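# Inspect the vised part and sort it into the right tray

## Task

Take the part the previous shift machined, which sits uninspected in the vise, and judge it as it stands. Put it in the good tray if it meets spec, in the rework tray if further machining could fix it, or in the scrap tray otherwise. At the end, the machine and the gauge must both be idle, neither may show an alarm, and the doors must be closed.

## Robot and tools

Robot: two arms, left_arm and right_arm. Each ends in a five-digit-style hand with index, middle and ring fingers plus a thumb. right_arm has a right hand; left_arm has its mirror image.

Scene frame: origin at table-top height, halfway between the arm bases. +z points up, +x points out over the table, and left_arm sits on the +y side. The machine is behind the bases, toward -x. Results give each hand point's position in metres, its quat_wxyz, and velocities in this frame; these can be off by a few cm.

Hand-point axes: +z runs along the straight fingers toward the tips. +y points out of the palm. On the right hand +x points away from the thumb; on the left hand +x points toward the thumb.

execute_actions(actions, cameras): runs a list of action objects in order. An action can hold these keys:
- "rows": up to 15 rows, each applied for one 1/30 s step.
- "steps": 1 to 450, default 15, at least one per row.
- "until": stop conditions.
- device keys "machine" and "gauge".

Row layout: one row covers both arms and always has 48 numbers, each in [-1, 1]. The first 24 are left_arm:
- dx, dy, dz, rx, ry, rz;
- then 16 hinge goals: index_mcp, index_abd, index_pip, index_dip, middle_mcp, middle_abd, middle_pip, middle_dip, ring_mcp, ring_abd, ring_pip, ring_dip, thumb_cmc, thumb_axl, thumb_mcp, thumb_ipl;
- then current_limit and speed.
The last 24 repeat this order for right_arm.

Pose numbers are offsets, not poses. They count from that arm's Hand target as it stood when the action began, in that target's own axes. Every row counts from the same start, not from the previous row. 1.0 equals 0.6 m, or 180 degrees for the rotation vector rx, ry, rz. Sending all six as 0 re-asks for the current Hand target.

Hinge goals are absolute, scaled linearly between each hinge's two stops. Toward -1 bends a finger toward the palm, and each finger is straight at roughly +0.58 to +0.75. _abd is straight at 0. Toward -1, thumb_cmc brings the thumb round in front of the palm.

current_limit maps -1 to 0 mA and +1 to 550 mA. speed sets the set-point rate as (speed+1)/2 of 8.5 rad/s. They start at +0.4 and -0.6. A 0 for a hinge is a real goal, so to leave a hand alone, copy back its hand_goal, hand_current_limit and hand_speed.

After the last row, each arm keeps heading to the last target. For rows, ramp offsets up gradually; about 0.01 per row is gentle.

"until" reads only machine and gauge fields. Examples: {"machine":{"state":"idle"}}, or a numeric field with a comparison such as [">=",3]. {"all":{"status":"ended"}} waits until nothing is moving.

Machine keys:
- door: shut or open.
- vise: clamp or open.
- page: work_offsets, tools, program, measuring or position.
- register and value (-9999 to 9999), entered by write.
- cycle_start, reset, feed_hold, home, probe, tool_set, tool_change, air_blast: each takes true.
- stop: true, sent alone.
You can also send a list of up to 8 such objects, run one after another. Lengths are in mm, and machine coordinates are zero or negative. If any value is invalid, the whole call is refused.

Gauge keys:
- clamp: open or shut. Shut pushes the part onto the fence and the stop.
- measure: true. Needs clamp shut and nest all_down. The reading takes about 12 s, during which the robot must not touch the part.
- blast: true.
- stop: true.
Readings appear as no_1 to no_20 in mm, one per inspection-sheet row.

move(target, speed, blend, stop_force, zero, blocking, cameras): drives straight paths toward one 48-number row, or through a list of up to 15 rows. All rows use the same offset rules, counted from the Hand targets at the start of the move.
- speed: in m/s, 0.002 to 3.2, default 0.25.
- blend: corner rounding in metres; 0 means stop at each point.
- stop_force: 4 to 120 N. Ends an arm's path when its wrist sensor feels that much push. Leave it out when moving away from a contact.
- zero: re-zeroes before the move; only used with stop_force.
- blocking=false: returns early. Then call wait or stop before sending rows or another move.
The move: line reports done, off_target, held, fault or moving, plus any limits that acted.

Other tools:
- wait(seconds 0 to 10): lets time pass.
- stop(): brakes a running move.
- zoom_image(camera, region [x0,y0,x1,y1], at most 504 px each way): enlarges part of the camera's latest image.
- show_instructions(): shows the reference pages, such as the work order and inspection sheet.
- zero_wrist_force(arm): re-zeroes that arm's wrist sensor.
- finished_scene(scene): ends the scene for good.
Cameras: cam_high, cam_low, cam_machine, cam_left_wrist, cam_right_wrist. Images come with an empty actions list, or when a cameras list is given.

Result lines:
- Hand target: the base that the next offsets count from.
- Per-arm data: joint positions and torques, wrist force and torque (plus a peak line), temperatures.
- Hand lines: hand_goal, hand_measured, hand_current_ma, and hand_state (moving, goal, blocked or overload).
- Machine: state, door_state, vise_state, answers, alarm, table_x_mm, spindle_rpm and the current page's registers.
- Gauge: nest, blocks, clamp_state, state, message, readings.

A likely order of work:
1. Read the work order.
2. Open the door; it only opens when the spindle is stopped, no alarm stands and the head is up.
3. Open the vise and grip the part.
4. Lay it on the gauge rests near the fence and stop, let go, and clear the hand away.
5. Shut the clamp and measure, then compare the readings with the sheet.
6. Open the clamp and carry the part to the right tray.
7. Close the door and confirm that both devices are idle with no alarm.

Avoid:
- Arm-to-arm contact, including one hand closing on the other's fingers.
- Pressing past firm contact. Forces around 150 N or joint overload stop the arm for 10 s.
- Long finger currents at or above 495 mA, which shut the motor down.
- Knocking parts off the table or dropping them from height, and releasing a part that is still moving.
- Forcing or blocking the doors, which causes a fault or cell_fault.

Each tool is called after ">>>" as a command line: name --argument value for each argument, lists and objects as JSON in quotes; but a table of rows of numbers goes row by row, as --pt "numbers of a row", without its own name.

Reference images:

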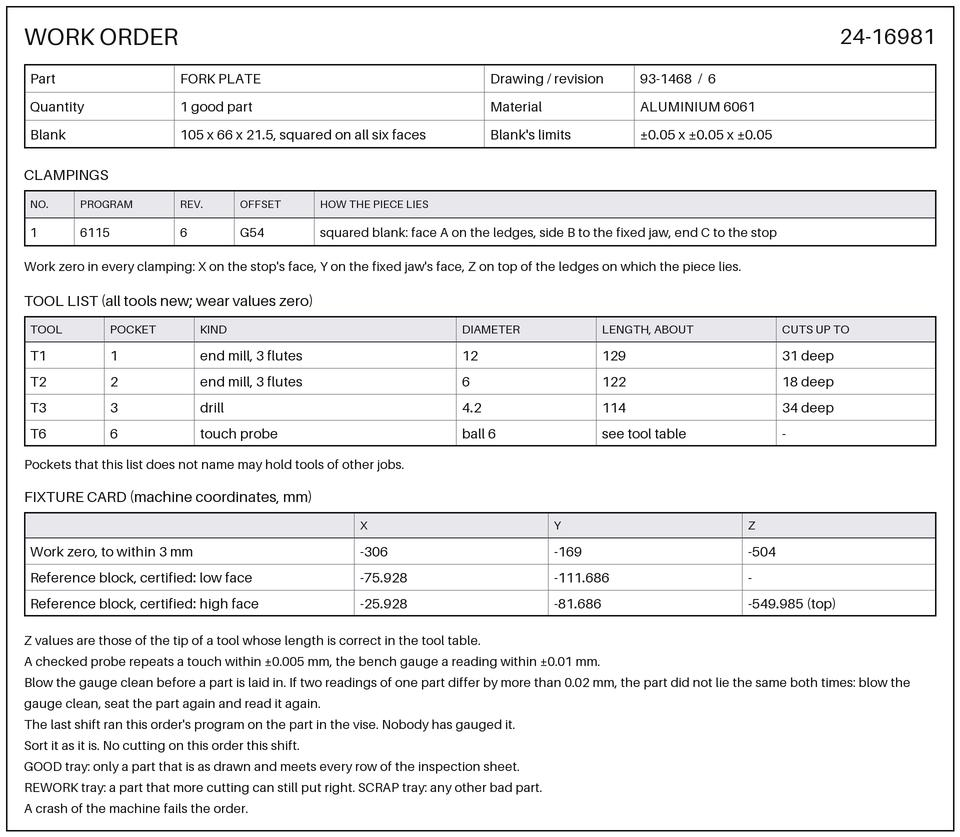

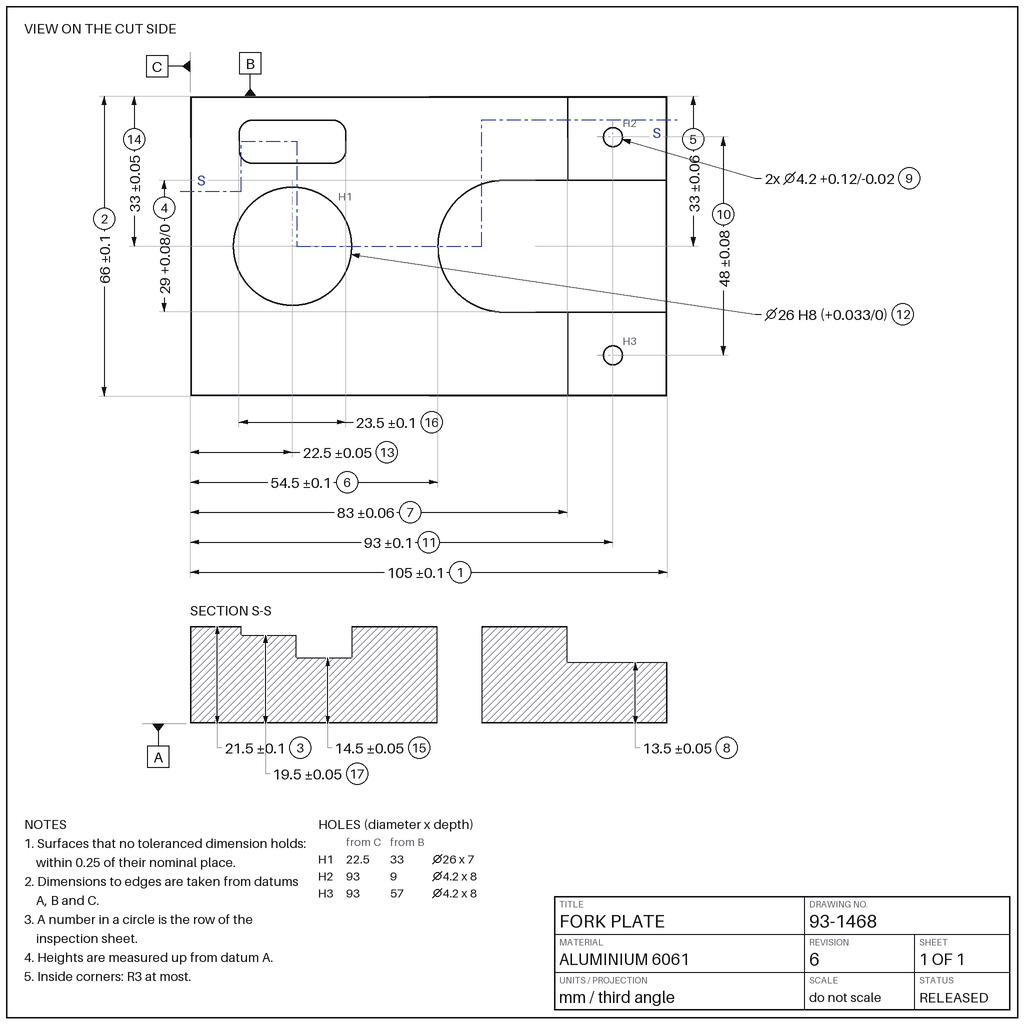

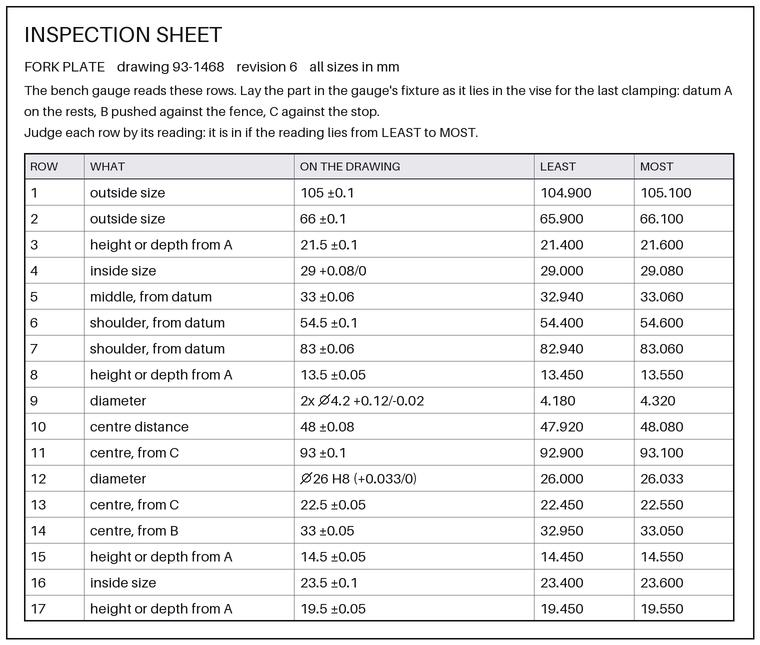

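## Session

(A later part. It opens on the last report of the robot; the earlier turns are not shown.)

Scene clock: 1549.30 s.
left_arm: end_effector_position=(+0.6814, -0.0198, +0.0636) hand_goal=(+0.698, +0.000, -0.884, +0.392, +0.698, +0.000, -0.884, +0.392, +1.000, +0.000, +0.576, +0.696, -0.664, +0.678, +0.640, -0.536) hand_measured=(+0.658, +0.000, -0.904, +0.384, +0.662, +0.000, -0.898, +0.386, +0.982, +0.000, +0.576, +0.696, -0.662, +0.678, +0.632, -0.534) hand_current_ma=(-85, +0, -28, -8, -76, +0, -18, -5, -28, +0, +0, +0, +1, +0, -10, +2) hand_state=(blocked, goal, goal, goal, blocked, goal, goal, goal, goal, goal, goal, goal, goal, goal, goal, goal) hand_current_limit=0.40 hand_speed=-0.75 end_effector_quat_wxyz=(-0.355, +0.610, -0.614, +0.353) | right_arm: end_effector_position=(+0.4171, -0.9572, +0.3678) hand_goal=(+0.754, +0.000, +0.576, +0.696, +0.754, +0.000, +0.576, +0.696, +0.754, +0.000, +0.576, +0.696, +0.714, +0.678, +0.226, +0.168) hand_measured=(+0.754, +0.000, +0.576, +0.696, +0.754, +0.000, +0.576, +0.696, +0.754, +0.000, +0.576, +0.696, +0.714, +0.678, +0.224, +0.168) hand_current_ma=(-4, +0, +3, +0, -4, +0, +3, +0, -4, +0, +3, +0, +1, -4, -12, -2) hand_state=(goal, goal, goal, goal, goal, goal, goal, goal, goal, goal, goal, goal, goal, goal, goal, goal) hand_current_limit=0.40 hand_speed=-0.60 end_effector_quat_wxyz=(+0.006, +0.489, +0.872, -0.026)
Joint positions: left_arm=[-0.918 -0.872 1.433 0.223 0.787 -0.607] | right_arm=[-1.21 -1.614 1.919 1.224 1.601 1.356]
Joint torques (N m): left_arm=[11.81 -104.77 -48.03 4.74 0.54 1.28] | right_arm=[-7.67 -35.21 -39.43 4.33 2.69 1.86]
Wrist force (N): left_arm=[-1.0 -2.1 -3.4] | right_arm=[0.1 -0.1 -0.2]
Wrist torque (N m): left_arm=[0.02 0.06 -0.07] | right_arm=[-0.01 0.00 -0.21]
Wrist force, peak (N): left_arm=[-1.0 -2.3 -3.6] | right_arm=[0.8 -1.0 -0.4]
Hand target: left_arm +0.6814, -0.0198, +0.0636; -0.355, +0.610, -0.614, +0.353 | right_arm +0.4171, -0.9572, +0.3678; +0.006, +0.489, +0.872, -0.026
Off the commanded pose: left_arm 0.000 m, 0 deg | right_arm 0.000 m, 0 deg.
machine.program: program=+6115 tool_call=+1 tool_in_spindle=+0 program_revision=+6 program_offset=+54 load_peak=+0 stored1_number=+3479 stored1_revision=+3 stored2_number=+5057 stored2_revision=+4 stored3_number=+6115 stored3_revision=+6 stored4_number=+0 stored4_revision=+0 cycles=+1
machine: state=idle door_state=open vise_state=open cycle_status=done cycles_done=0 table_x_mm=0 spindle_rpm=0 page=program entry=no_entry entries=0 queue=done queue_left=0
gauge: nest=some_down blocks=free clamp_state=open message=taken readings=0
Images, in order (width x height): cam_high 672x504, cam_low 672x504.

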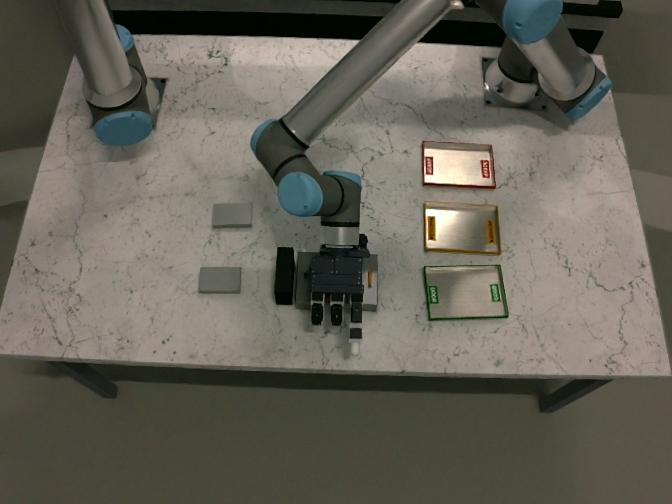

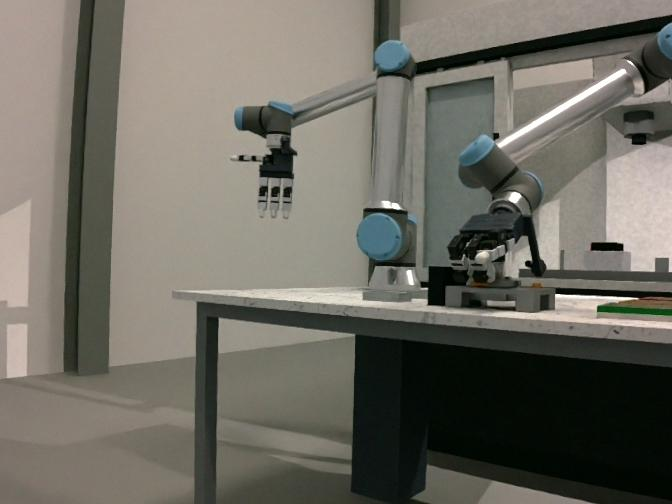

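>>> move --pt "0 0 0 0 0 0 0.63 0 -0.8832 0.3913 0.63 0 -0.8832 0.3913 1.0 0 0.576 0.696 -0.664 0.677 0.6404 -0.5351 0.4 -0.75 0 0 0 0 0 0 0.754 0 0.576 0.696 0.754 0 0.576 0.696 0.754 0 0.576 0.696 0.714 0.678 0.226 0.168 0.4 -0.6" --pt "0 -0.0433 -0.025 0 0 0 0.63 0 -0.8832 0.3913 0.63 0 -0.8832 0.3913 1.0 0 0.576 0.696 -0.664 0.677 0.6404 -0.5351 0.4 -0.75 0 0 0 0 0 0 0.754 0 0.576 0.696 0.754 0 0.576 0.696 0.754 0 0.576 0.696 0.714 0.678 0.226 0.168 0.4 -0.6" --pt "0 -0.2021 -0.1167 0 0 0 0.6986 0 -0.8832 0.3913 0.6986 0 -0.8832 0.3913 1.0 0 0.576 0.696 -0.664 0.677 0.6404 -0.5351 0.4 -0.5 0 0 0 0 0 0 0.754 0 0.576 0.696 0.754 0 0.576 0.696 0.754 0 0.576 0.696 0.714 0.678 0.226 0.168 0.4 -0.6" --pt "0 -0.0589 -0.3648 0 0 0 0.6986 0 -0.8832 0.3913 0.6986 0 -0.8832 0.3913 1.0 0 0.576 0.696 -0.664 0.677 0.6404 -0.5351 0.4 -0.5 0 0 0 0 0 0 0.754 0 0.576 0.696 0.754 0 0.576 0.696 0.754 0 0.576 0.696 0.714 0.678 0.226 0.168 0.4 -0.6" --speed '[0.02,0.03,0.15,0.2]' --cameras '["cam_low","cam_high"]'

>>> zoom_image --camera "cam_low" --region '[420, 240, 560, 310]'

>>> zoom_image --camera "cam_high" --region '[280, 235, 390, 320]'

Scene clock: 1562.77 s.
left_arm: end_effector_position=(+0.5096, -0.0199, +0.2036) hand_goal=(+0.698, +0.000, -0.884, +0.392, +0.698, +0.000, -0.884, +0.392, +1.000, +0.000, +0.576, +0.696, -0.664, +0.678, +0.640, -0.536) hand_measured=(+0.688, +0.000, -0.884, +0.390, +0.686, +0.000, -0.884, +0.390, +0.982, +0.000, +0.576, +0.696, -0.662, +0.678, +0.632, -0.534) hand_current_ma=(-13, +0, +0, -1, -15, +0, +0, -1, -28, +0, +0, +0, +1, +0, -10, +2) hand_state=(goal, goal, goal, goal, goal, goal, goal, goal, goal, goal, goal, goal, goal, goal, goal, goal) hand_current_limit=0.40 hand_speed=-0.50 end_effector_quat_wxyz=(-0.355, +0.610, -0.614, +0.353) | right_arm: end_effector_position=(+0.4171, -0.9572, +0.3678) hand_goal=(+0.754, +0.000, +0.576, +0.696, +0.754, +0.000, +0.576, +0.696, +0.754, +0.000, +0.576, +0.696, +0.714, +0.678, +0.226, +0.168) hand_measured=(+0.754, +0.000, +0.576, +0.696, +0.754, +0.000, +0.576, +0.696, +0.754, +0.000, +0.576, +0.696, +0.714, +0.678, +0.224, +0.168) hand_current_ma=(-4, +0, +3, +0, -4, +0, +3, +0, -4, +0, +3, +0, +1, -4, -12, -2) hand_state=(goal, goal, goal, goal, goal, goal, goal, goal, goal, goal, goal, goal, goal, goal, goal, goal) hand_current_limit=0.40 hand_speed=-0.60 end_effector_quat_wxyz=(+0.006, +0.489, +0.872, -0.026)
Joint positions: left_arm=[-1.122 -1.124 1.605 0.482 0.655 -0.845] | right_arm=[-1.21 -1.614 1.919 1.224 1.601 1.356]
Joint torques (N m): left_arm=[-17.85 -94.21 -24.92 5.84 -3.58 -1.87] | right_arm=[-8.57 -35.43 -38.31 3.95 2.48 2.1]
Wrist force (N): left_arm=[-1.0 0.1 -1.0] | right_arm=[0.2 -0.3 -0.3]
Wrist torque (N m): left_arm=[0.20 0.07 0.19] | right_arm=[-0.02 -0.01 -0.20]
Wrist force, peak (N): left_arm=[-1.1 -1.9 -3.8] | right_arm=[0.8 -0.7 -0.7]
Hand target: left_arm +0.5094, -0.0200, +0.2036; -0.355, +0.610, -0.614, +0.353 | right_arm +0.4171, -0.9572, +0.3678; +0.006, +0.489, +0.872, -0.026
Off the commanded pose: left_arm 0.000 m, 0 deg | right_arm 0.000 m, 0 deg.
machine.program: program=+6115 tool_call=+1 tool_in_spindle=+0 program_revision=+6 program_offset=+54 load_peak=+0 stored1_number=+3479 stored1_revision=+3 stored2_number=+5057 stored2_revision=+4 stored3_number=+6115 stored3_revision=+6 stored4_number=+0 stored4_revision=+0 cycles=+1
machine: state=idle door_state=open vise_state=open cycle_status=done cycles_done=0 table_x_mm=0 spindle_rpm=0 page=program entry=no_entry entries=0 queue=done queue_left=0
gauge: nest=some_down blocks=free clamp_state=open message=taken readings=0
move: done
Images, in order (width x height): cam_high 672x504, cam_low 672x504.

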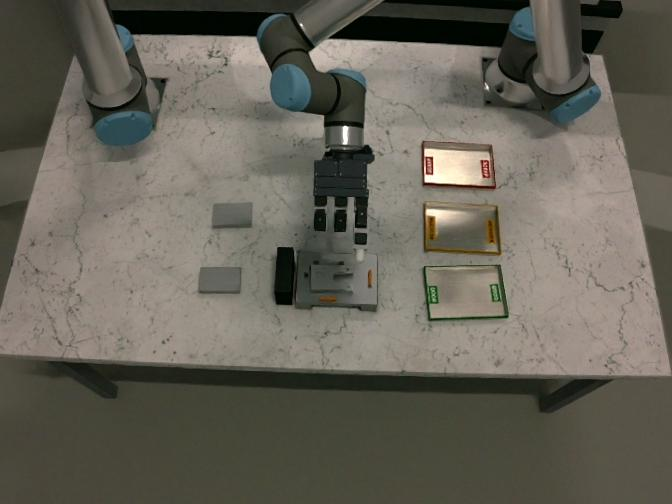

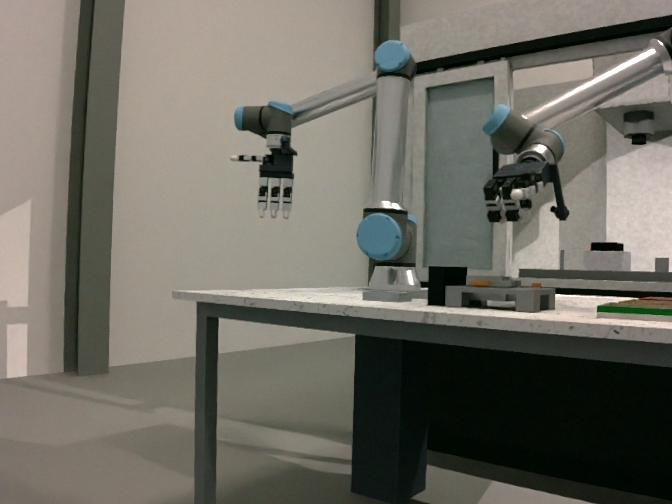

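Scaled by 3.600 from the camera's 672x504 image, which has a finer 960x720 frame.

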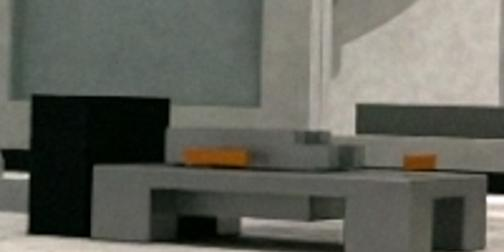

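Scaled by 4.582 from the camera's 672x504 image, which has a finer 960x720 frame.

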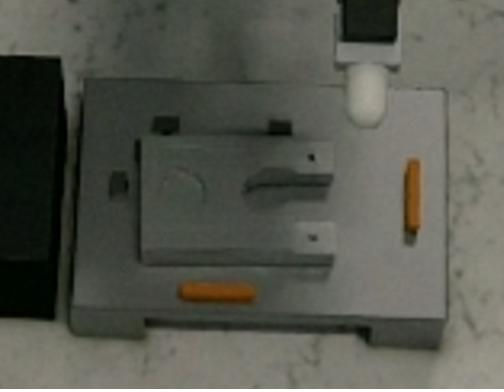

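>>> execute_actions --actions '[{"gauge":{"clamp":"shut"},"steps":150,"until":{"gauge":{"clamp_state":"shut"}}}]' --cameras '["cam_high"]'

>>> zoom_image --camera "cam_high" --region '[305, 255, 365, 300]'

Scene clock: 1568.60 s.
left_arm: end_effector_position=(+0.5094, -0.0200, +0.2036) hand_goal=(+0.698, +0.000, -0.884, +0.392, +0.698, +0.000, -0.884, +0.392, +1.000, +0.000, +0.576, +0.696, -0.664, +0.678, +0.640, -0.536) hand_measured=(+0.688, +0.000, -0.884, +0.390, +0.686, +0.000, -0.884, +0.390, +0.982, +0.000, +0.576, +0.696, -0.662, +0.678, +0.632, -0.534) hand_current_ma=(-13, +0, +0, -1, -15, +0, +0, -1, -28, +0, +0, +0, +1, +0, -10, +2) hand_state=(goal, goal, goal, goal, goal, goal, goal, goal, goal, goal, goal, goal, goal, goal, goal, goal) hand_current_limit=0.40 hand_speed=-0.50 end_effector_quat_wxyz=(-0.355, +0.610, -0.614, +0.353) | right_arm: end_effector_position=(+0.4171, -0.9572, +0.3678) hand_goal=(+0.754, +0.000, +0.576, +0.696, +0.754, +0.000, +0.576, +0.696, +0.754, +0.000, +0.576, +0.696, +0.714, +0.678, +0.226, +0.168) hand_measured=(+0.754, +0.000, +0.576, +0.696, +0.754, +0.000, +0.576, +0.696, +0.754, +0.000, +0.576, +0.696, +0.714, +0.678, +0.224, +0.168) hand_current_ma=(-4, +0, +3, +0, -4, +0, +3, +0, -4, +0, +3, +0, +1, -4, -12, -2) hand_state=(goal, goal, goal, goal, goal, goal, goal, goal, goal, goal, goal, goal, goal, goal, goal, goal) hand_current_limit=0.40 hand_speed=-0.60 end_effector_quat_wxyz=(+0.006, +0.489, +0.872, -0.026)
Joint positions: left_arm=[-1.122 -1.124 1.605 0.482 0.655 -0.845] | right_arm=[-1.21 -1.614 1.919 1.224 1.601 1.356]
Joint torques (N m): left_arm=[-13.1 -88.05 -26.54 5.74 -3.85 -2.19] | right_arm=[-10.74 -34.38 -38.55 3.92 2.35 2]
Wrist force (N): left_arm=[-1.1 -0.1 -1.3] | right_arm=[0.2 0.0 -0.4]
Wrist torque (N m): left_arm=[0.19 0.07 0.17] | right_arm=[0.03 -0.01 -0.20]
Wrist force, peak (N): left_arm=[-1.3 0.0 -1.3] | right_arm=[1.1 -0.5 -0.3]
Hand target: left_arm +0.5094, -0.0200, +0.2036; -0.355, +0.610, -0.614, +0.353 | right_arm +0.4171, -0.9572, +0.3678; +0.006, +0.489, +0.872, -0.026
Off the commanded pose: left_arm 0.000 m, 0 deg | right_arm 0.000 m, 0 deg.
machine.program: program=+6115 tool_call=+1 tool_in_spindle=+0 program_revision=+6 program_offset=+54 load_peak=+0 stored1_number=+3479 stored1_revision=+3 stored2_number=+5057 stored2_revision=+4 stored3_number=+6115 stored3_revision=+6 stored4_number=+0 stored4_revision=+0 cycles=+1
machine: state=idle door_state=open vise_state=open cycle_status=done cycles_done=0 table_x_mm=0 spindle_rpm=0 page=program entry=no_entry entries=0 queue=done queue_left=0
gauge: nest=all_down blocks=all clamp_state=shut message=taken readings=0
Images, in order (width x height): cam_high 672x504.

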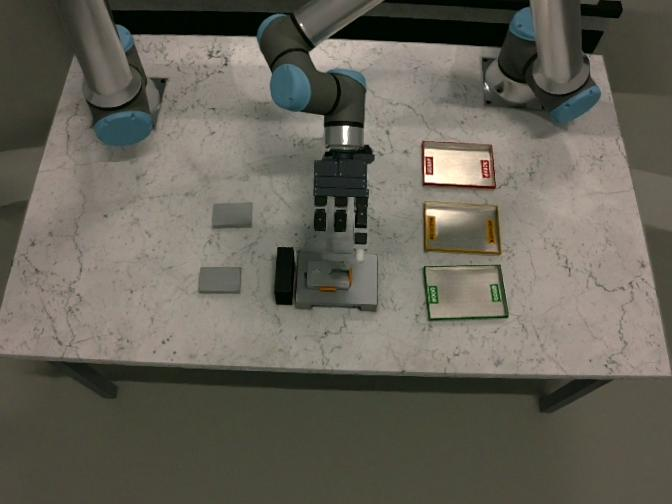

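Scaled by 8.400 from the camera's 672x504 image, which has a finer 960x720 frame.

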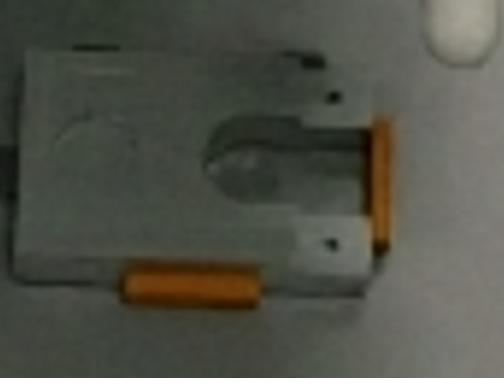

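>>> execute_actions --actions '[{"gauge":{"measure":true},"steps":450,"until":{"gauge":{"readings":["=",1]}}},{"gauge":{"measure":true},"steps":450,"until":{"gauge":{"readings":["=",2]}}}]'

Scene clock: 1594.10 s.
left_arm: end_effector_position=(+0.5094, -0.0200, +0.2036) hand_goal=(+0.698, +0.000, -0.884, +0.392, +0.698, +0.000, -0.884, +0.392, +1.000, +0.000, +0.576, +0.696, -0.664, +0.678, +0.640, -0.536) hand_measured=(+0.688, +0.000, -0.884, +0.390, +0.686, +0.000, -0.884, +0.390, +0.982, +0.000, +0.576, +0.696, -0.662, +0.678, +0.632, -0.534) hand_current_ma=(-13, +0, +0, -1, -15, +0, +0, -1, -28, +0, +0, +0, +1, +0, -10, +2) hand_state=(goal, goal, goal, goal, goal, goal, goal, goal, goal, goal, goal, goal, goal, goal, goal, goal) hand_current_limit=0.40 hand_speed=-0.50 end_effector_quat_wxyz=(-0.355, +0.610, -0.614, +0.353) | right_arm: end_effector_position=(+0.4171, -0.9572, +0.3678) hand_goal=(+0.754, +0.000, +0.576, +0.696, +0.754, +0.000, +0.576, +0.696, +0.754, +0.000, +0.576, +0.696, +0.714, +0.678, +0.226, +0.168) hand_measured=(+0.754, +0.000, +0.576, +0.696, +0.754, +0.000, +0.576, +0.696, +0.754, +0.000, +0.576, +0.696, +0.714, +0.678, +0.224, +0.168) hand_current_ma=(-4, +0, +3, +0, -4, +0, +3, +0, -4, +0, +3, +0, +1, -4, -12, -2) hand_state=(goal, goal, goal, goal, goal, goal, goal, goal, goal, goal, goal, goal, goal, goal, goal, goal) hand_current_limit=0.40 hand_speed=-0.60 end_effector_quat_wxyz=(+0.006, +0.489, +0.872, -0.026)
Joint positions: left_arm=[-1.122 -1.124 1.605 0.482 0.655 -0.845] | right_arm=[-1.21 -1.614 1.919 1.224 1.601 1.356]
Joint torques (N m): left_arm=[-12.22 -68.18 -38.09 5.75 -3.29 -1.53] | right_arm=[-8.53 -34.95 -38.68 4.22 2.4 1.72]
Wrist force (N): left_arm=[-1.0 0.1 -1.1] | right_arm=[0.0 -0.3 -0.5]
Wrist torque (N m): left_arm=[0.21 0.07 0.18] | right_arm=[-0.02 0.01 -0.22]
Wrist force, peak (N): left_arm=[-1.4 -0.1 -1.4] | right_arm=[1.4 0.0 0.3]
Hand target: left_arm +0.5094, -0.0200, +0.2036; -0.355, +0.610, -0.614, +0.353 | right_arm +0.4171, -0.9572, +0.3678; +0.006, +0.489, +0.872, -0.026
Off the commanded pose: left_arm 0.000 m, 0 deg | right_arm 0.000 m, 0 deg.
machine.program: program=+6115 tool_call=+1 tool_in_spindle=+0 program_revision=+6 program_offset=+54 load_peak=+0 stored1_number=+3479 stored1_revision=+3 stored2_number=+5057 stored2_revision=+4 stored3_number=+6115 stored3_revision=+6 stored4_number=+0 stored4_revision=+0 cycles=+1
machine: state=idle door_state=open vise_state=open cycle_status=done cycles_done=0 table_x_mm=0 spindle_rpm=0 page=program entry=no_entry entries=0 queue=done queue_left=0
gauge: nest=all_down blocks=all clamp_state=shut message=taken readings=2 no_1=104.952 no_2=66.033 no_3=21.528 no_4=29.028 no_5=33.000 no_6=54.460 no_7=82.975 no_8=13.502 no_9=4.201 no_10=47.999 no_11=92.974 no_12=26.014 no_13=22.471 no_14=32.996 no_15=14.500 no_16=23.499 no_17=19.501

>>> execute_actions --actions '[{"gauge":{"clamp":"open"},"steps":150,"until":{"gauge":{"clamp_state":"open"}}},{"gauge":{"clamp":"shut"},"steps":150,"until":{"gauge":{"clamp_state":"shut"}}},{"gauge":{"measure":true},"steps":450,"until":{"gauge":{"readings":["=",3]}}}]' --cameras '["cam_high"]'

>>> zoom_image --camera "cam_high" --region '[300, 250, 360, 295]'

Scene clock: 1624.17 s.
left_arm: end_effector_position=(+0.5094, -0.0200, +0.2036) hand_goal=(+0.698, +0.000, -0.884, +0.392, +0.698, +0.000, -0.884, +0.392, +1.000, +0.000, +0.576, +0.696, -0.664, +0.678, +0.640, -0.536) hand_measured=(+0.688, +0.000, -0.884, +0.390, +0.686, +0.000, -0.884, +0.390, +0.982, +0.000, +0.576, +0.696, -0.662, +0.678, +0.632, -0.534) hand_current_ma=(-13, +0, +0, -1, -15, +0, +0, -1, -28, +0, +0, +0, +1, +0, -10, +2) hand_state=(goal, goal, goal, goal, goal, goal, goal, goal, goal, goal, goal, goal, goal, goal, goal, goal) hand_current_limit=0.40 hand_speed=-0.50 end_effector_quat_wxyz=(-0.355, +0.610, -0.614, +0.353) | right_arm: end_effector_position=(+0.4171, -0.9572, +0.3678) hand_goal=(+0.754, +0.000, +0.576, +0.696, +0.754, +0.000, +0.576, +0.696, +0.754, +0.000, +0.576, +0.696, +0.714, +0.678, +0.226, +0.168) hand_measured=(+0.754, +0.000, +0.576, +0.696, +0.754, +0.000, +0.576, +0.696, +0.754, +0.000, +0.576, +0.696, +0.714, +0.678, +0.224, +0.168) hand_current_ma=(-4, +0, +3, +0, -4, +0, +3, +0, -4, +0, +3, +0, +1, -4, -12, -2) hand_state=(goal, goal, goal, goal, goal, goal, goal, goal, goal, goal, goal, goal, goal, goal, goal, goal) hand_current_limit=0.40 hand_speed=-0.60 end_effector_quat_wxyz=(+0.006, +0.489, +0.872, -0.026)
Joint positions: left_arm=[-1.122 -1.124 1.605 0.482 0.655 -0.845] | right_arm=[-1.21 -1.614 1.919 1.224 1.601 1.356]
Joint torques (N m): left_arm=[-13.2 -62.79 -46.66 4.74 -3.02 -1.19] | right_arm=[-7.45 -34.64 -38.51 4.46 2.5 1.99]
Wrist force (N): left_arm=[-1.0 0.0 -1.2] | right_arm=[0.6 -0.2 -0.4]
Wrist torque (N m): left_arm=[0.20 0.07 0.18] | right_arm=[0.01 -0.07 -0.16]
Wrist force, peak (N): left_arm=[-1.1 -0.1 -1.6] | right_arm=[0.7 -1.2 -0.6]
Hand target: left_arm +0.5094, -0.0200, +0.2036; -0.355, +0.610, -0.614, +0.353 | right_arm +0.4171, -0.9572, +0.3678; +0.006, +0.489, +0.872, -0.026
Off the commanded pose: left_arm 0.000 m, 0 deg | right_arm 0.000 m, 0 deg.
machine.program: program=+6115 tool_call=+1 tool_in_spindle=+0 program_revision=+6 program_offset=+54 load_peak=+0 stored1_number=+3479 stored1_revision=+3 stored2_number=+5057 stored2_revision=+4 stored3_number=+6115 stored3_revision=+6 stored4_number=+0 stored4_revision=+0 cycles=+1
machine: state=idle door_state=open vise_state=open cycle_status=done cycles_done=0 table_x_mm=0 spindle_rpm=0 page=program entry=no_entry entries=0 queue=done queue_left=0
gauge: nest=all_down blocks=all clamp_state=shut message=taken readings=3 no_1=104.958 no_2=66.033 no_3=21.528 no_4=29.029 no_5=32.998 no_6=54.463 no_7=82.971 no_8=13.502 no_9=4.200 no_10=47.998 no_11=92.973 no_12=26.017 no_13=22.470 no_14=32.997 no_15=14.504 no_16=23.502 no_17=19.502
Images, in order (width x height): cam_high 672x504.

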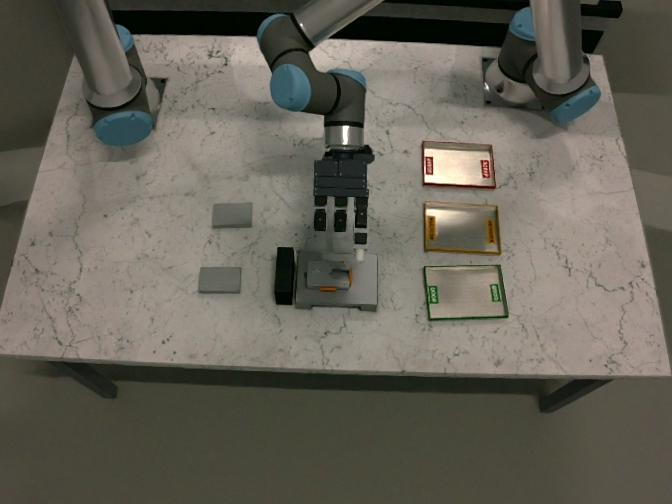

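Scaled by 8.400 from the camera's 672x504 image, which has a finer 960x720 frame.

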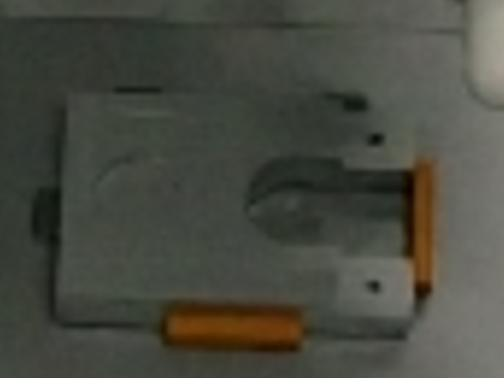

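>>> execute_actions --actions '[{"machine":{"page":"tools"},"gauge":{"clamp":"open"},"steps":90,"until":{"gauge":{"clamp_state":"open"}}}]' --cameras '["cam_high","cam_left_wrist","cam_machine"]'

>>> zoom_image --camera "cam_high" --region '[290, 240, 390, 315]'

Scene clock: 1634.53 s.
left_arm: end_effector_position=(+0.5094, -0.0200, +0.2036) hand_goal=(+0.698, +0.000, -0.884, +0.392, +0.698, +0.000, -0.884, +0.392, +1.000, +0.000, +0.576, +0.696, -0.664, +0.678, +0.640, -0.536) hand_measured=(+0.688, +0.000, -0.884, +0.390, +0.686, +0.000, -0.884, +0.390, +0.982, +0.000, +0.576, +0.696, -0.662, +0.678, +0.632, -0.534) hand_current_ma=(-13, +0, +0, -1, -15, +0, +0, -1, -28, +0, +0, +0, +1, +0, -10, +2) hand_state=(goal, goal, goal, goal, goal, goal, goal, goal, goal, goal, goal, goal, goal, goal, goal, goal) hand_current_limit=0.40 hand_speed=-0.50 end_effector_quat_wxyz=(-0.355, +0.610, -0.614, +0.353) | right_arm: end_effector_position=(+0.4171, -0.9572, +0.3678) hand_goal=(+0.754, +0.000, +0.576, +0.696, +0.754, +0.000, +0.576, +0.696, +0.754, +0.000, +0.576, +0.696, +0.714, +0.678, +0.226, +0.168) hand_measured=(+0.754, +0.000, +0.576, +0.696, +0.754, +0.000, +0.576, +0.696, +0.754, +0.000, +0.576, +0.696, +0.714, +0.678, +0.224, +0.168) hand_current_ma=(-4, +0, +3, +0, -4, +0, +3, +0, -4, +0, +3, +0, +1, -4, -12, -2) hand_state=(goal, goal, goal, goal, goal, goal, goal, goal, goal, goal, goal, goal, goal, goal, goal, goal) hand_current_limit=0.40 hand_speed=-0.60 end_effector_quat_wxyz=(+0.006, +0.489, +0.872, -0.026)
Joint positions: left_arm=[-1.122 -1.124 1.605 0.482 0.655 -0.845] | right_arm=[-1.21 -1.614 1.919 1.224 1.601 1.356]
Joint torques (N m): left_arm=[-14.59 -65.66 -46.14 4.76 -3.26 -1.05] | right_arm=[-11.14 -35.15 -38.01 4.12 2.48 2.16]
Wrist force (N): left_arm=[-1.2 -0.2 -1.0] | right_arm=[0.7 0.2 -0.1]
Wrist torque (N m): left_arm=[0.16 0.10 0.17] | right_arm=[0.02 -0.09 -0.14]
Wrist force, peak (N): left_arm=[-1.2 0.1 -1.3] | right_arm=[0.6 -0.4 -1.1]
Hand target: left_arm +0.5094, -0.0200, +0.2036; -0.355, +0.610, -0.614, +0.353 | right_arm +0.4171, -0.9572, +0.3678; +0.006, +0.489, +0.872, -0.026
Off the commanded pose: left_arm 0.000 m, 0 deg | right_arm 0.000 m, 0 deg.
machine.tools: t1_length=+129.056 t1_length_wear=+0.000 t1_diameter=+11.992 t1_diameter_wear=+0.000 t1_pocket=+1.000 t2_length=+122.258 t2_length_wear=+0.000 t2_diameter=+5.997 t2_diameter_wear=+0.000 t2_pocket=+2.000 t3_length=+113.838 t3_length_wear=+0.000 t3_diameter=+4.199 t3_diameter_wear=+0.000 t3_pocket=+3.000 t4_length=+138.047 t4_length_wear=+0.000 t4_diameter=+9.994 t4_diameter_wear=+0.000 t4_pocket=+4.000 t5_length=+105.793 t5_length_wear=+0.000 t5_diameter=+7.997 t5_diameter_wear=+0.000 t5_pocket=+5.000 t6_length=+156.882 t6_length_wear=+0.000 t6_diameter=+6.000 t6_diameter_wear=+0.000 t6_pocket=+6.000
machine: state=idle door_state=open vise_state=open cycle_status=done cycles_done=0 table_x_mm=0 spindle_rpm=0 page=tools entry=no_entry entries=0 queue=done queue_left=0
gauge: nest=all_down blocks=all clamp_state=between message=taken readings=3 no_1=104.958 no_2=66.033 no_3=21.528 no_4=29.029 no_5=32.998 no_6=54.463 no_7=82.971 no_8=13.502 no_9=4.200 no_10=47.998 no_11=92.973 no_12=26.017 no_13=22.470 no_14=32.997 no_15=14.504 no_16=23.502 no_17=19.502
Images, in order (width x height): cam_high 672x504, cam_machine 672x504, cam_left_wrist 672x504.

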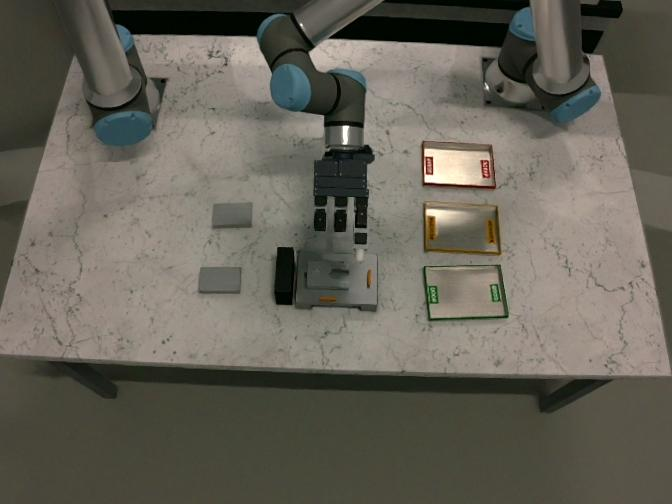

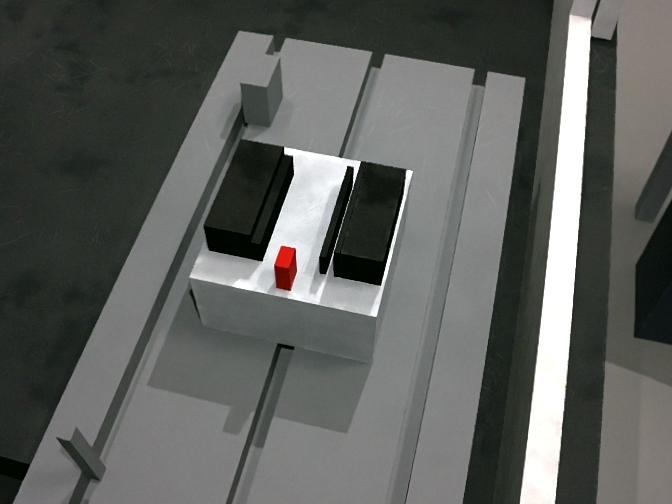

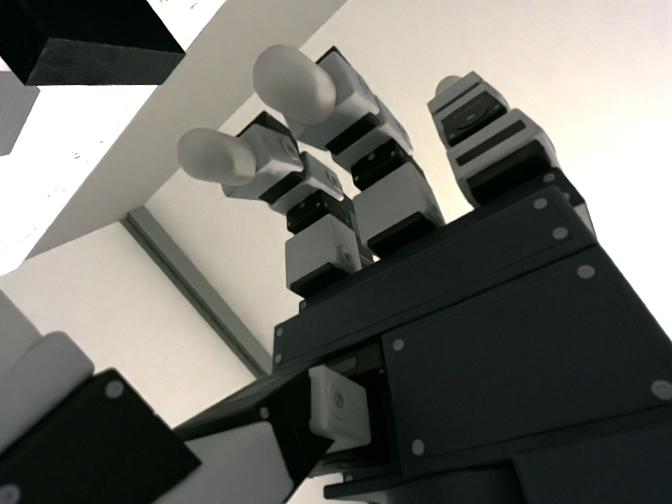

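Scaled by 5.040 from the camera's 672x504 image, which has a finer 960x720 frame.

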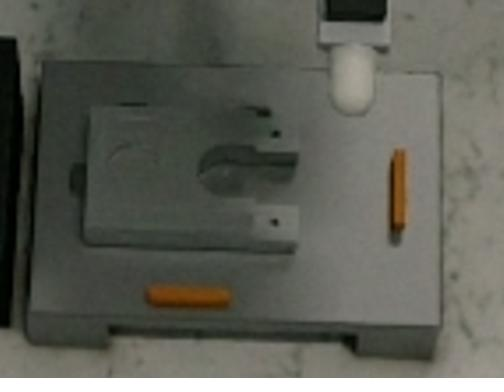

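>>> move --pt "0.0115 -0.1353 0.2344 0 0 0 0.6986 0 -0.8832 0.3913 0.6986 0 -0.8832 0.3913 1.0 0 0.576 0.696 -0.664 0.677 0.6404 -0.5351 0.4 -0.5 0 0 0 0 0 0 0.754 0 0.576 0.696 0.754 0 0.576 0.696 0.754 0 0.576 0.696 0.714 0.678 0.226 0.168 0.4 -0.6" --pt "0.0115 0.0359 0.3332 0 0 0 0.6986 0 -0.8832 0.3913 0.6986 0 -0.8832 0.3913 1.0 0 0.576 0.696 -0.664 0.677 0.6404 -0.5351 0.4 -0.5 0 0 0 0 0 0 0.754 0 0.576 0.696 0.754 0 0.576 0.696 0.754 0 0.576 0.696 0.714 0.678 0.226 0.168 0.4 -0.6" --speed '[0.2,0.08]' --cameras '["cam_low","cam_high","cam_left_wrist"]'

>>> zoom_image --camera "cam_high" --region '[280, 230, 400, 340]'

>>> zoom_image --camera "cam_low" --region '[420, 240, 560, 310]'

Scene clock: 1652.30 s.
left_arm: end_effector_position=(+0.6718, -0.0268, +0.0852) hand_goal=(+0.698, +0.000, -0.884, +0.392, +0.698, +0.000, -0.884, +0.392, +1.000, +0.000, +0.576, +0.696, -0.664, +0.678, +0.640, -0.536) hand_measured=(+0.688, +0.000, -0.884, +0.390, +0.686, +0.000, -0.884, +0.390, +0.982, +0.000, +0.576, +0.696, -0.662, +0.678, +0.634, -0.534) hand_current_ma=(-13, +0, +0, -1, -15, +0, +0, -1, -28, +0, +0, +0, +1, +0, -9, +2) hand_state=(goal, goal, goal, goal, goal, goal, goal, goal, goal, goal, goal, goal, goal, goal, goal, goal) hand_current_limit=0.40 hand_speed=-0.50 end_effector_quat_wxyz=(-0.355, +0.610, -0.614, +0.353) | right_arm: end_effector_position=(+0.4171, -0.9572, +0.3678) hand_goal=(+0.754, +0.000, +0.576, +0.696, +0.754, +0.000, +0.576, +0.696, +0.754, +0.000, +0.576, +0.696, +0.714, +0.678, +0.226, +0.168) hand_measured=(+0.754, +0.000, +0.576, +0.696, +0.754, +0.000, +0.576, +0.696, +0.754, +0.000, +0.576, +0.696, +0.714, +0.678, +0.224, +0.168) hand_current_ma=(-4, +0, +3, +0, -4, +0, +3, +0, -4, +0, +3, +0, +1, -4, -12, -2) hand_state=(goal, goal, goal, goal, goal, goal, goal, goal, goal, goal, goal, goal, goal, goal, goal, goal) hand_current_limit=0.40 hand_speed=-0.60 end_effector_quat_wxyz=(+0.006, +0.489, +0.872, -0.026)
Joint positions: left_arm=[-0.933 -0.891 1.426 0.26 0.776 -0.622] | right_arm=[-1.21 -1.614 1.919 1.224 1.601 1.356]
Joint torques (N m): left_arm=[14.62 -70.01 -22.34 -1.42 0.97 1.92] | right_arm=[-8.21 -33.91 -38.69 4.06 2.56 2.12]
Wrist force (N): left_arm=[-0.9 -0.1 -1.2] | right_arm=[0.6 -0.3 -0.3]
Wrist torque (N m): left_arm=[0.13 0.07 -0.07] | right_arm=[-0.03 -0.06 -0.17]
Wrist force, peak (N): left_arm=[-0.1 1.2 -2.8] | right_arm=[0.7 -1.1 0.4]
Hand target: left_arm +0.6718, -0.0268, +0.0850; -0.355, +0.610, -0.614, +0.353 | right_arm +0.4171, -0.9572, +0.3678; +0.006, +0.489, +0.872, -0.026
Off the commanded pose: left_arm 0.000 m, 0 deg | right_arm 0.000 m, 0 deg.
machine.tools: t1_length=+129.056 t1_length_wear=+0.000 t1_diameter=+11.992 t1_diameter_wear=+0.000 t1_pocket=+1.000 t2_length=+122.258 t2_length_wear=+0.000 t2_diameter=+5.997 t2_diameter_wear=+0.000 t2_pocket=+2.000 t3_length=+113.838 t3_length_wear=+0.000 t3_diameter=+4.199 t3_diameter_wear=+0.000 t3_pocket=+3.000 t4_length=+138.047 t4_length_wear=+0.000 t4_diameter=+9.994 t4_diameter_wear=+0.000 t4_pocket=+4.000 t5_length=+105.793 t5_length_wear=+0.000 t5_diameter=+7.997 t5_diameter_wear=+0.000 t5_pocket=+5.000 t6_length=+156.882 t6_length_wear=+0.000 t6_diameter=+6.000 t6_diameter_wear=+0.000 t6_pocket=+6.000
machine: state=idle door_state=open vise_state=open cycle_status=done cycles_done=0 table_x_mm=0 spindle_rpm=0 page=tools entry=no_entry entries=0 queue=done queue_left=0
gauge: nest=all_down blocks=all clamp_state=open message=taken readings=3 no_1=104.958 no_2=66.033 no_3=21.528 no_4=29.029 no_5=32.998 no_6=54.463 no_7=82.971 no_8=13.502 no_9=4.200 no_10=47.998 no_11=92.973 no_12=26.017 no_13=22.470 no_14=32.997 no_15=14.504 no_16=23.502 no_17=19.502
move: done
Images, in order (width x height): cam_high 672x504, cam_low 672x504, cam_left_wrist 672x504.

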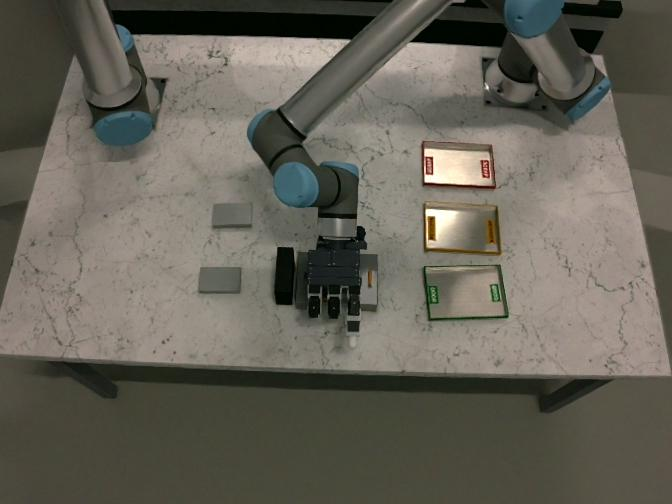

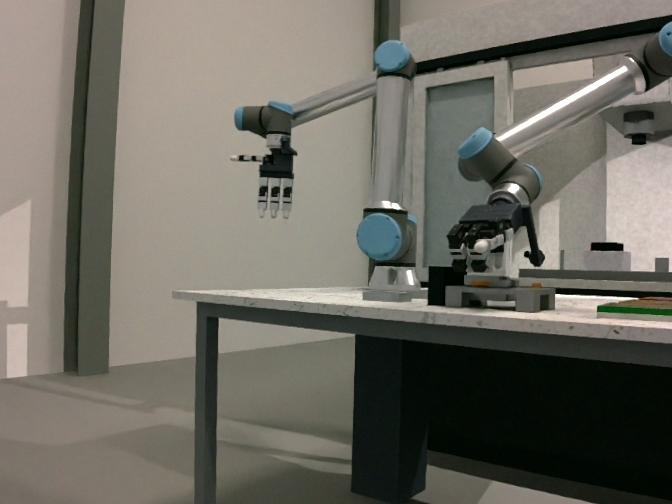

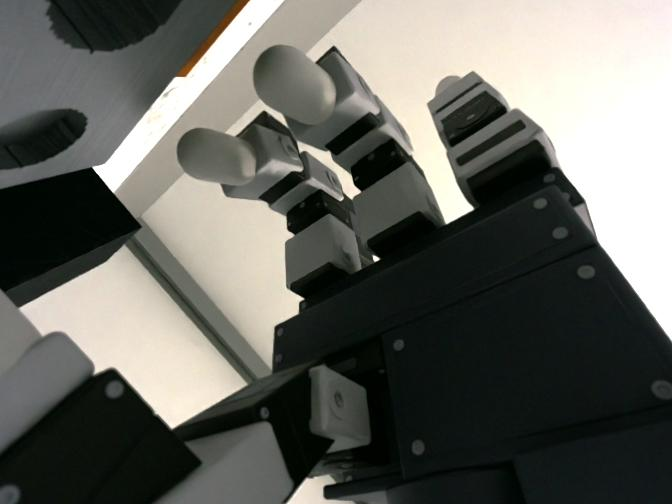

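Scaled by 4.200 from the camera's 672x504 image, which has a finer 960x720 frame.

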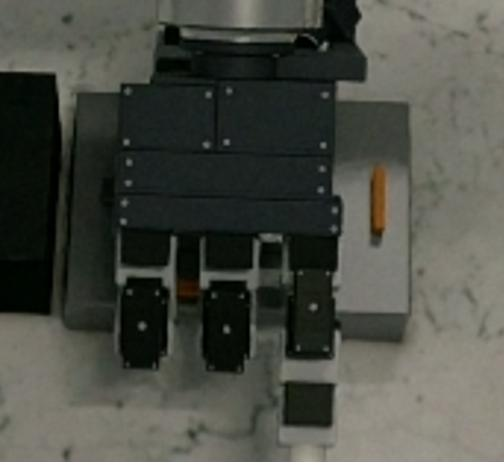

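Scaled by 3.600 from the camera's 672x504 image, which has a finer 960x720 frame.

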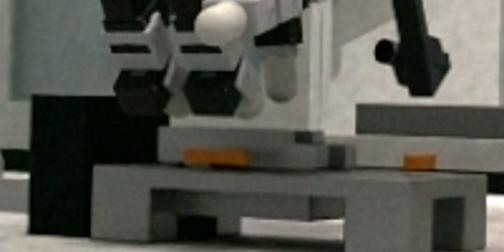

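>>> move --pt "0 0.0299 0.01725 0 0 0 0.6986 0 -0.8832 0.3913 0.6986 0 -0.8832 0.3913 1.0 0 0.576 0.696 -0.664 0.677 0.6404 -0.5351 0.4 -0.5 0 0 0 0 0 0 0.754 0 0.576 0.696 0.754 0 0.576 0.696 0.754 0 0.576 0.696 0.714 0.678 0.226 0.168 0.4 -0.6" --speed 0.02 --stop_force 6 --cameras '["cam_low","cam_left_wrist"]'

>>> zoom_image --camera "cam_low" --region '[420, 240, 560, 310]'

Scene clock: 1658.63 s.
left_arm: end_effector_position=(+0.6718, -0.0267, +0.0643) hand_goal=(+0.698, +0.000, -0.884, +0.392, +0.698, +0.000, -0.884, +0.392, +1.000, +0.000, +0.576, +0.696, -0.664, +0.678, +0.640, -0.536) hand_measured=(+0.688, +0.000, -0.884, +0.390, +0.686, +0.000, -0.894, +0.388, +0.982, +0.000, +0.576, +0.696, -0.662, +0.678, +0.634, -0.534) hand_current_ma=(-13, +0, +0, -1, -15, +0, -12, -4, -28, +0, +0, +0, +1, +0, -9, +2) hand_state=(goal, goal, goal, goal, goal, goal, goal, goal, goal, goal, goal, goal, goal, goal, goal, goal) hand_current_limit=0.40 hand_speed=-0.50 end_effector_quat_wxyz=(-0.355, +0.610, -0.614, +0.353) | right_arm: end_effector_position=(+0.4171, -0.9572, +0.3678) hand_goal=(+0.754, +0.000, +0.576, +0.696, +0.754, +0.000, +0.576, +0.696, +0.754, +0.000, +0.576, +0.696, +0.714, +0.678, +0.226, +0.168) hand_measured=(+0.754, +0.000, +0.576, +0.696, +0.754, +0.000, +0.576, +0.696, +0.754, +0.000, +0.576, +0.696, +0.714, +0.678, +0.224, +0.168) hand_current_ma=(-4, +0, +3, +0, -4, +0, +3, +0, -4, +0, +3, +0, +1, -4, -12, -2) hand_state=(goal, goal, goal, goal, goal, goal, goal, goal, goal, goal, goal, goal, goal, goal, goal, goal) hand_current_limit=0.40 hand_speed=-0.60 end_effector_quat_wxyz=(+0.006, +0.489, +0.872, -0.026)
Joint positions: left_arm=[-0.933 -0.874 1.437 0.231 0.776 -0.622] | right_arm=[-1.21 -1.614 1.919 1.224 1.601 1.356]
Joint torques (N m): left_arm=[12.22 -78.22 -22.58 -1.88 0.48 2.13] | right_arm=[-9.95 -34.6 -38.19 4.47 2.11 2.19]
Wrist force (N): left_arm=[-0.9 -1.7 -1.6] | right_arm=[0.5 -0.2 -0.7]
Wrist torque (N m): left_arm=[0.07 0.06 -0.04] | right_arm=[0.02 -0.06 -0.18]
Wrist force, peak (N): left_arm=[-0.9 -2.1 -1.6] | right_arm=[1.1 -0.2 -0.3]
Hand target: left_arm +0.6718, -0.0267, +0.0643; -0.355, +0.610, -0.614, +0.353 | right_arm +0.4171, -0.9572, +0.3678; +0.006, +0.489, +0.872, -0.026
Off the commanded pose: left_arm 0.000 m, 0 deg | right_arm 0.000 m, 0 deg.
machine.tools: t1_length=+129.056 t1_length_wear=+0.000 t1_diameter=+11.992 t1_diameter_wear=+0.000 t1_pocket=+1.000 t2_length=+122.258 t2_length_wear=+0.000 t2_diameter=+5.997 t2_diameter_wear=+0.000 t2_pocket=+2.000 t3_length=+113.838 t3_length_wear=+0.000 t3_diameter=+4.199 t3_diameter_wear=+0.000 t3_pocket=+3.000 t4_length=+138.047 t4_length_wear=+0.000 t4_diameter=+9.994 t4_diameter_wear=+0.000 t4_pocket=+4.000 t5_length=+105.793 t5_length_wear=+0.000 t5_diameter=+7.997 t5_diameter_wear=+0.000 t5_pocket=+5.000 t6_length=+156.882 t6_length_wear=+0.000 t6_diameter=+6.000 t6_diameter_wear=+0.000 t6_pocket=+6.000
machine: state=idle door_state=open vise_state=open cycle_status=done cycles_done=0 table_x_mm=0 spindle_rpm=0 page=tools entry=no_entry entries=0 queue=done queue_left=0
gauge: nest=all_down blocks=all clamp_state=open message=taken readings=3 no_1=104.958 no_2=66.033 no_3=21.528 no_4=29.029 no_5=32.998 no_6=54.463 no_7=82.971 no_8=13.502 no_9=4.200 no_10=47.998 no_11=92.973 no_12=26.017 no_13=22.470 no_14=32.997 no_15=14.504 no_16=23.502 no_17=19.502
move: done
Images, in order (width x height): cam_low 672x504, cam_left_wrist 672x504.

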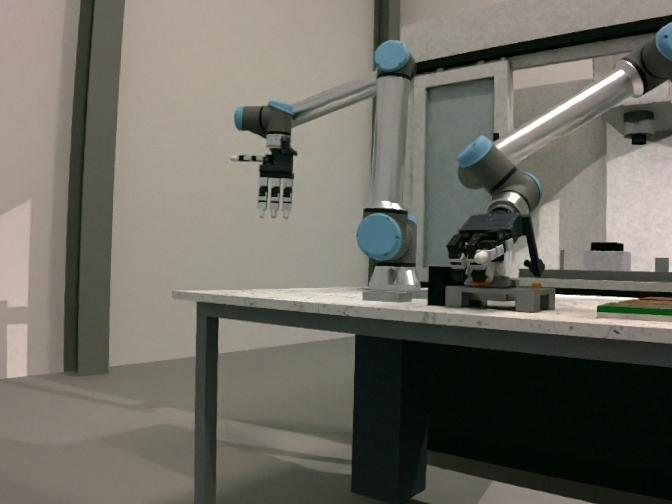

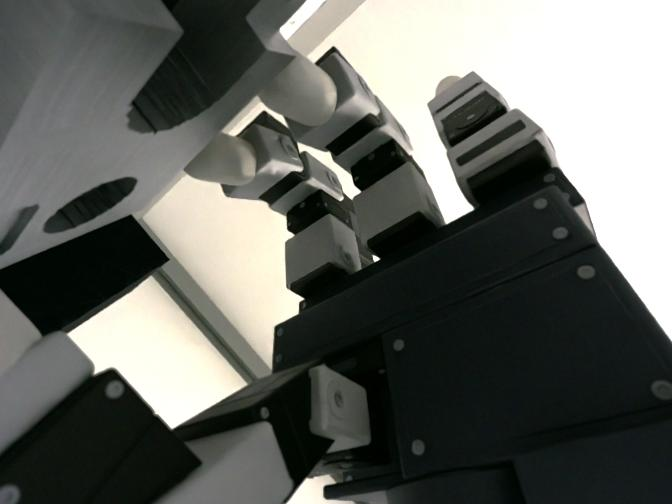

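Scaled by 3.600 from the camera's 672x504 image, which has a finer 960x720 frame.

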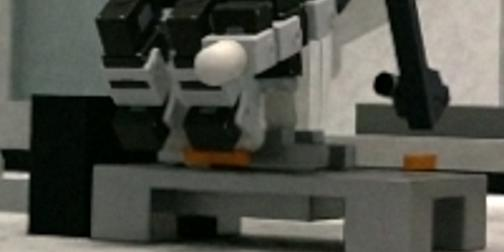

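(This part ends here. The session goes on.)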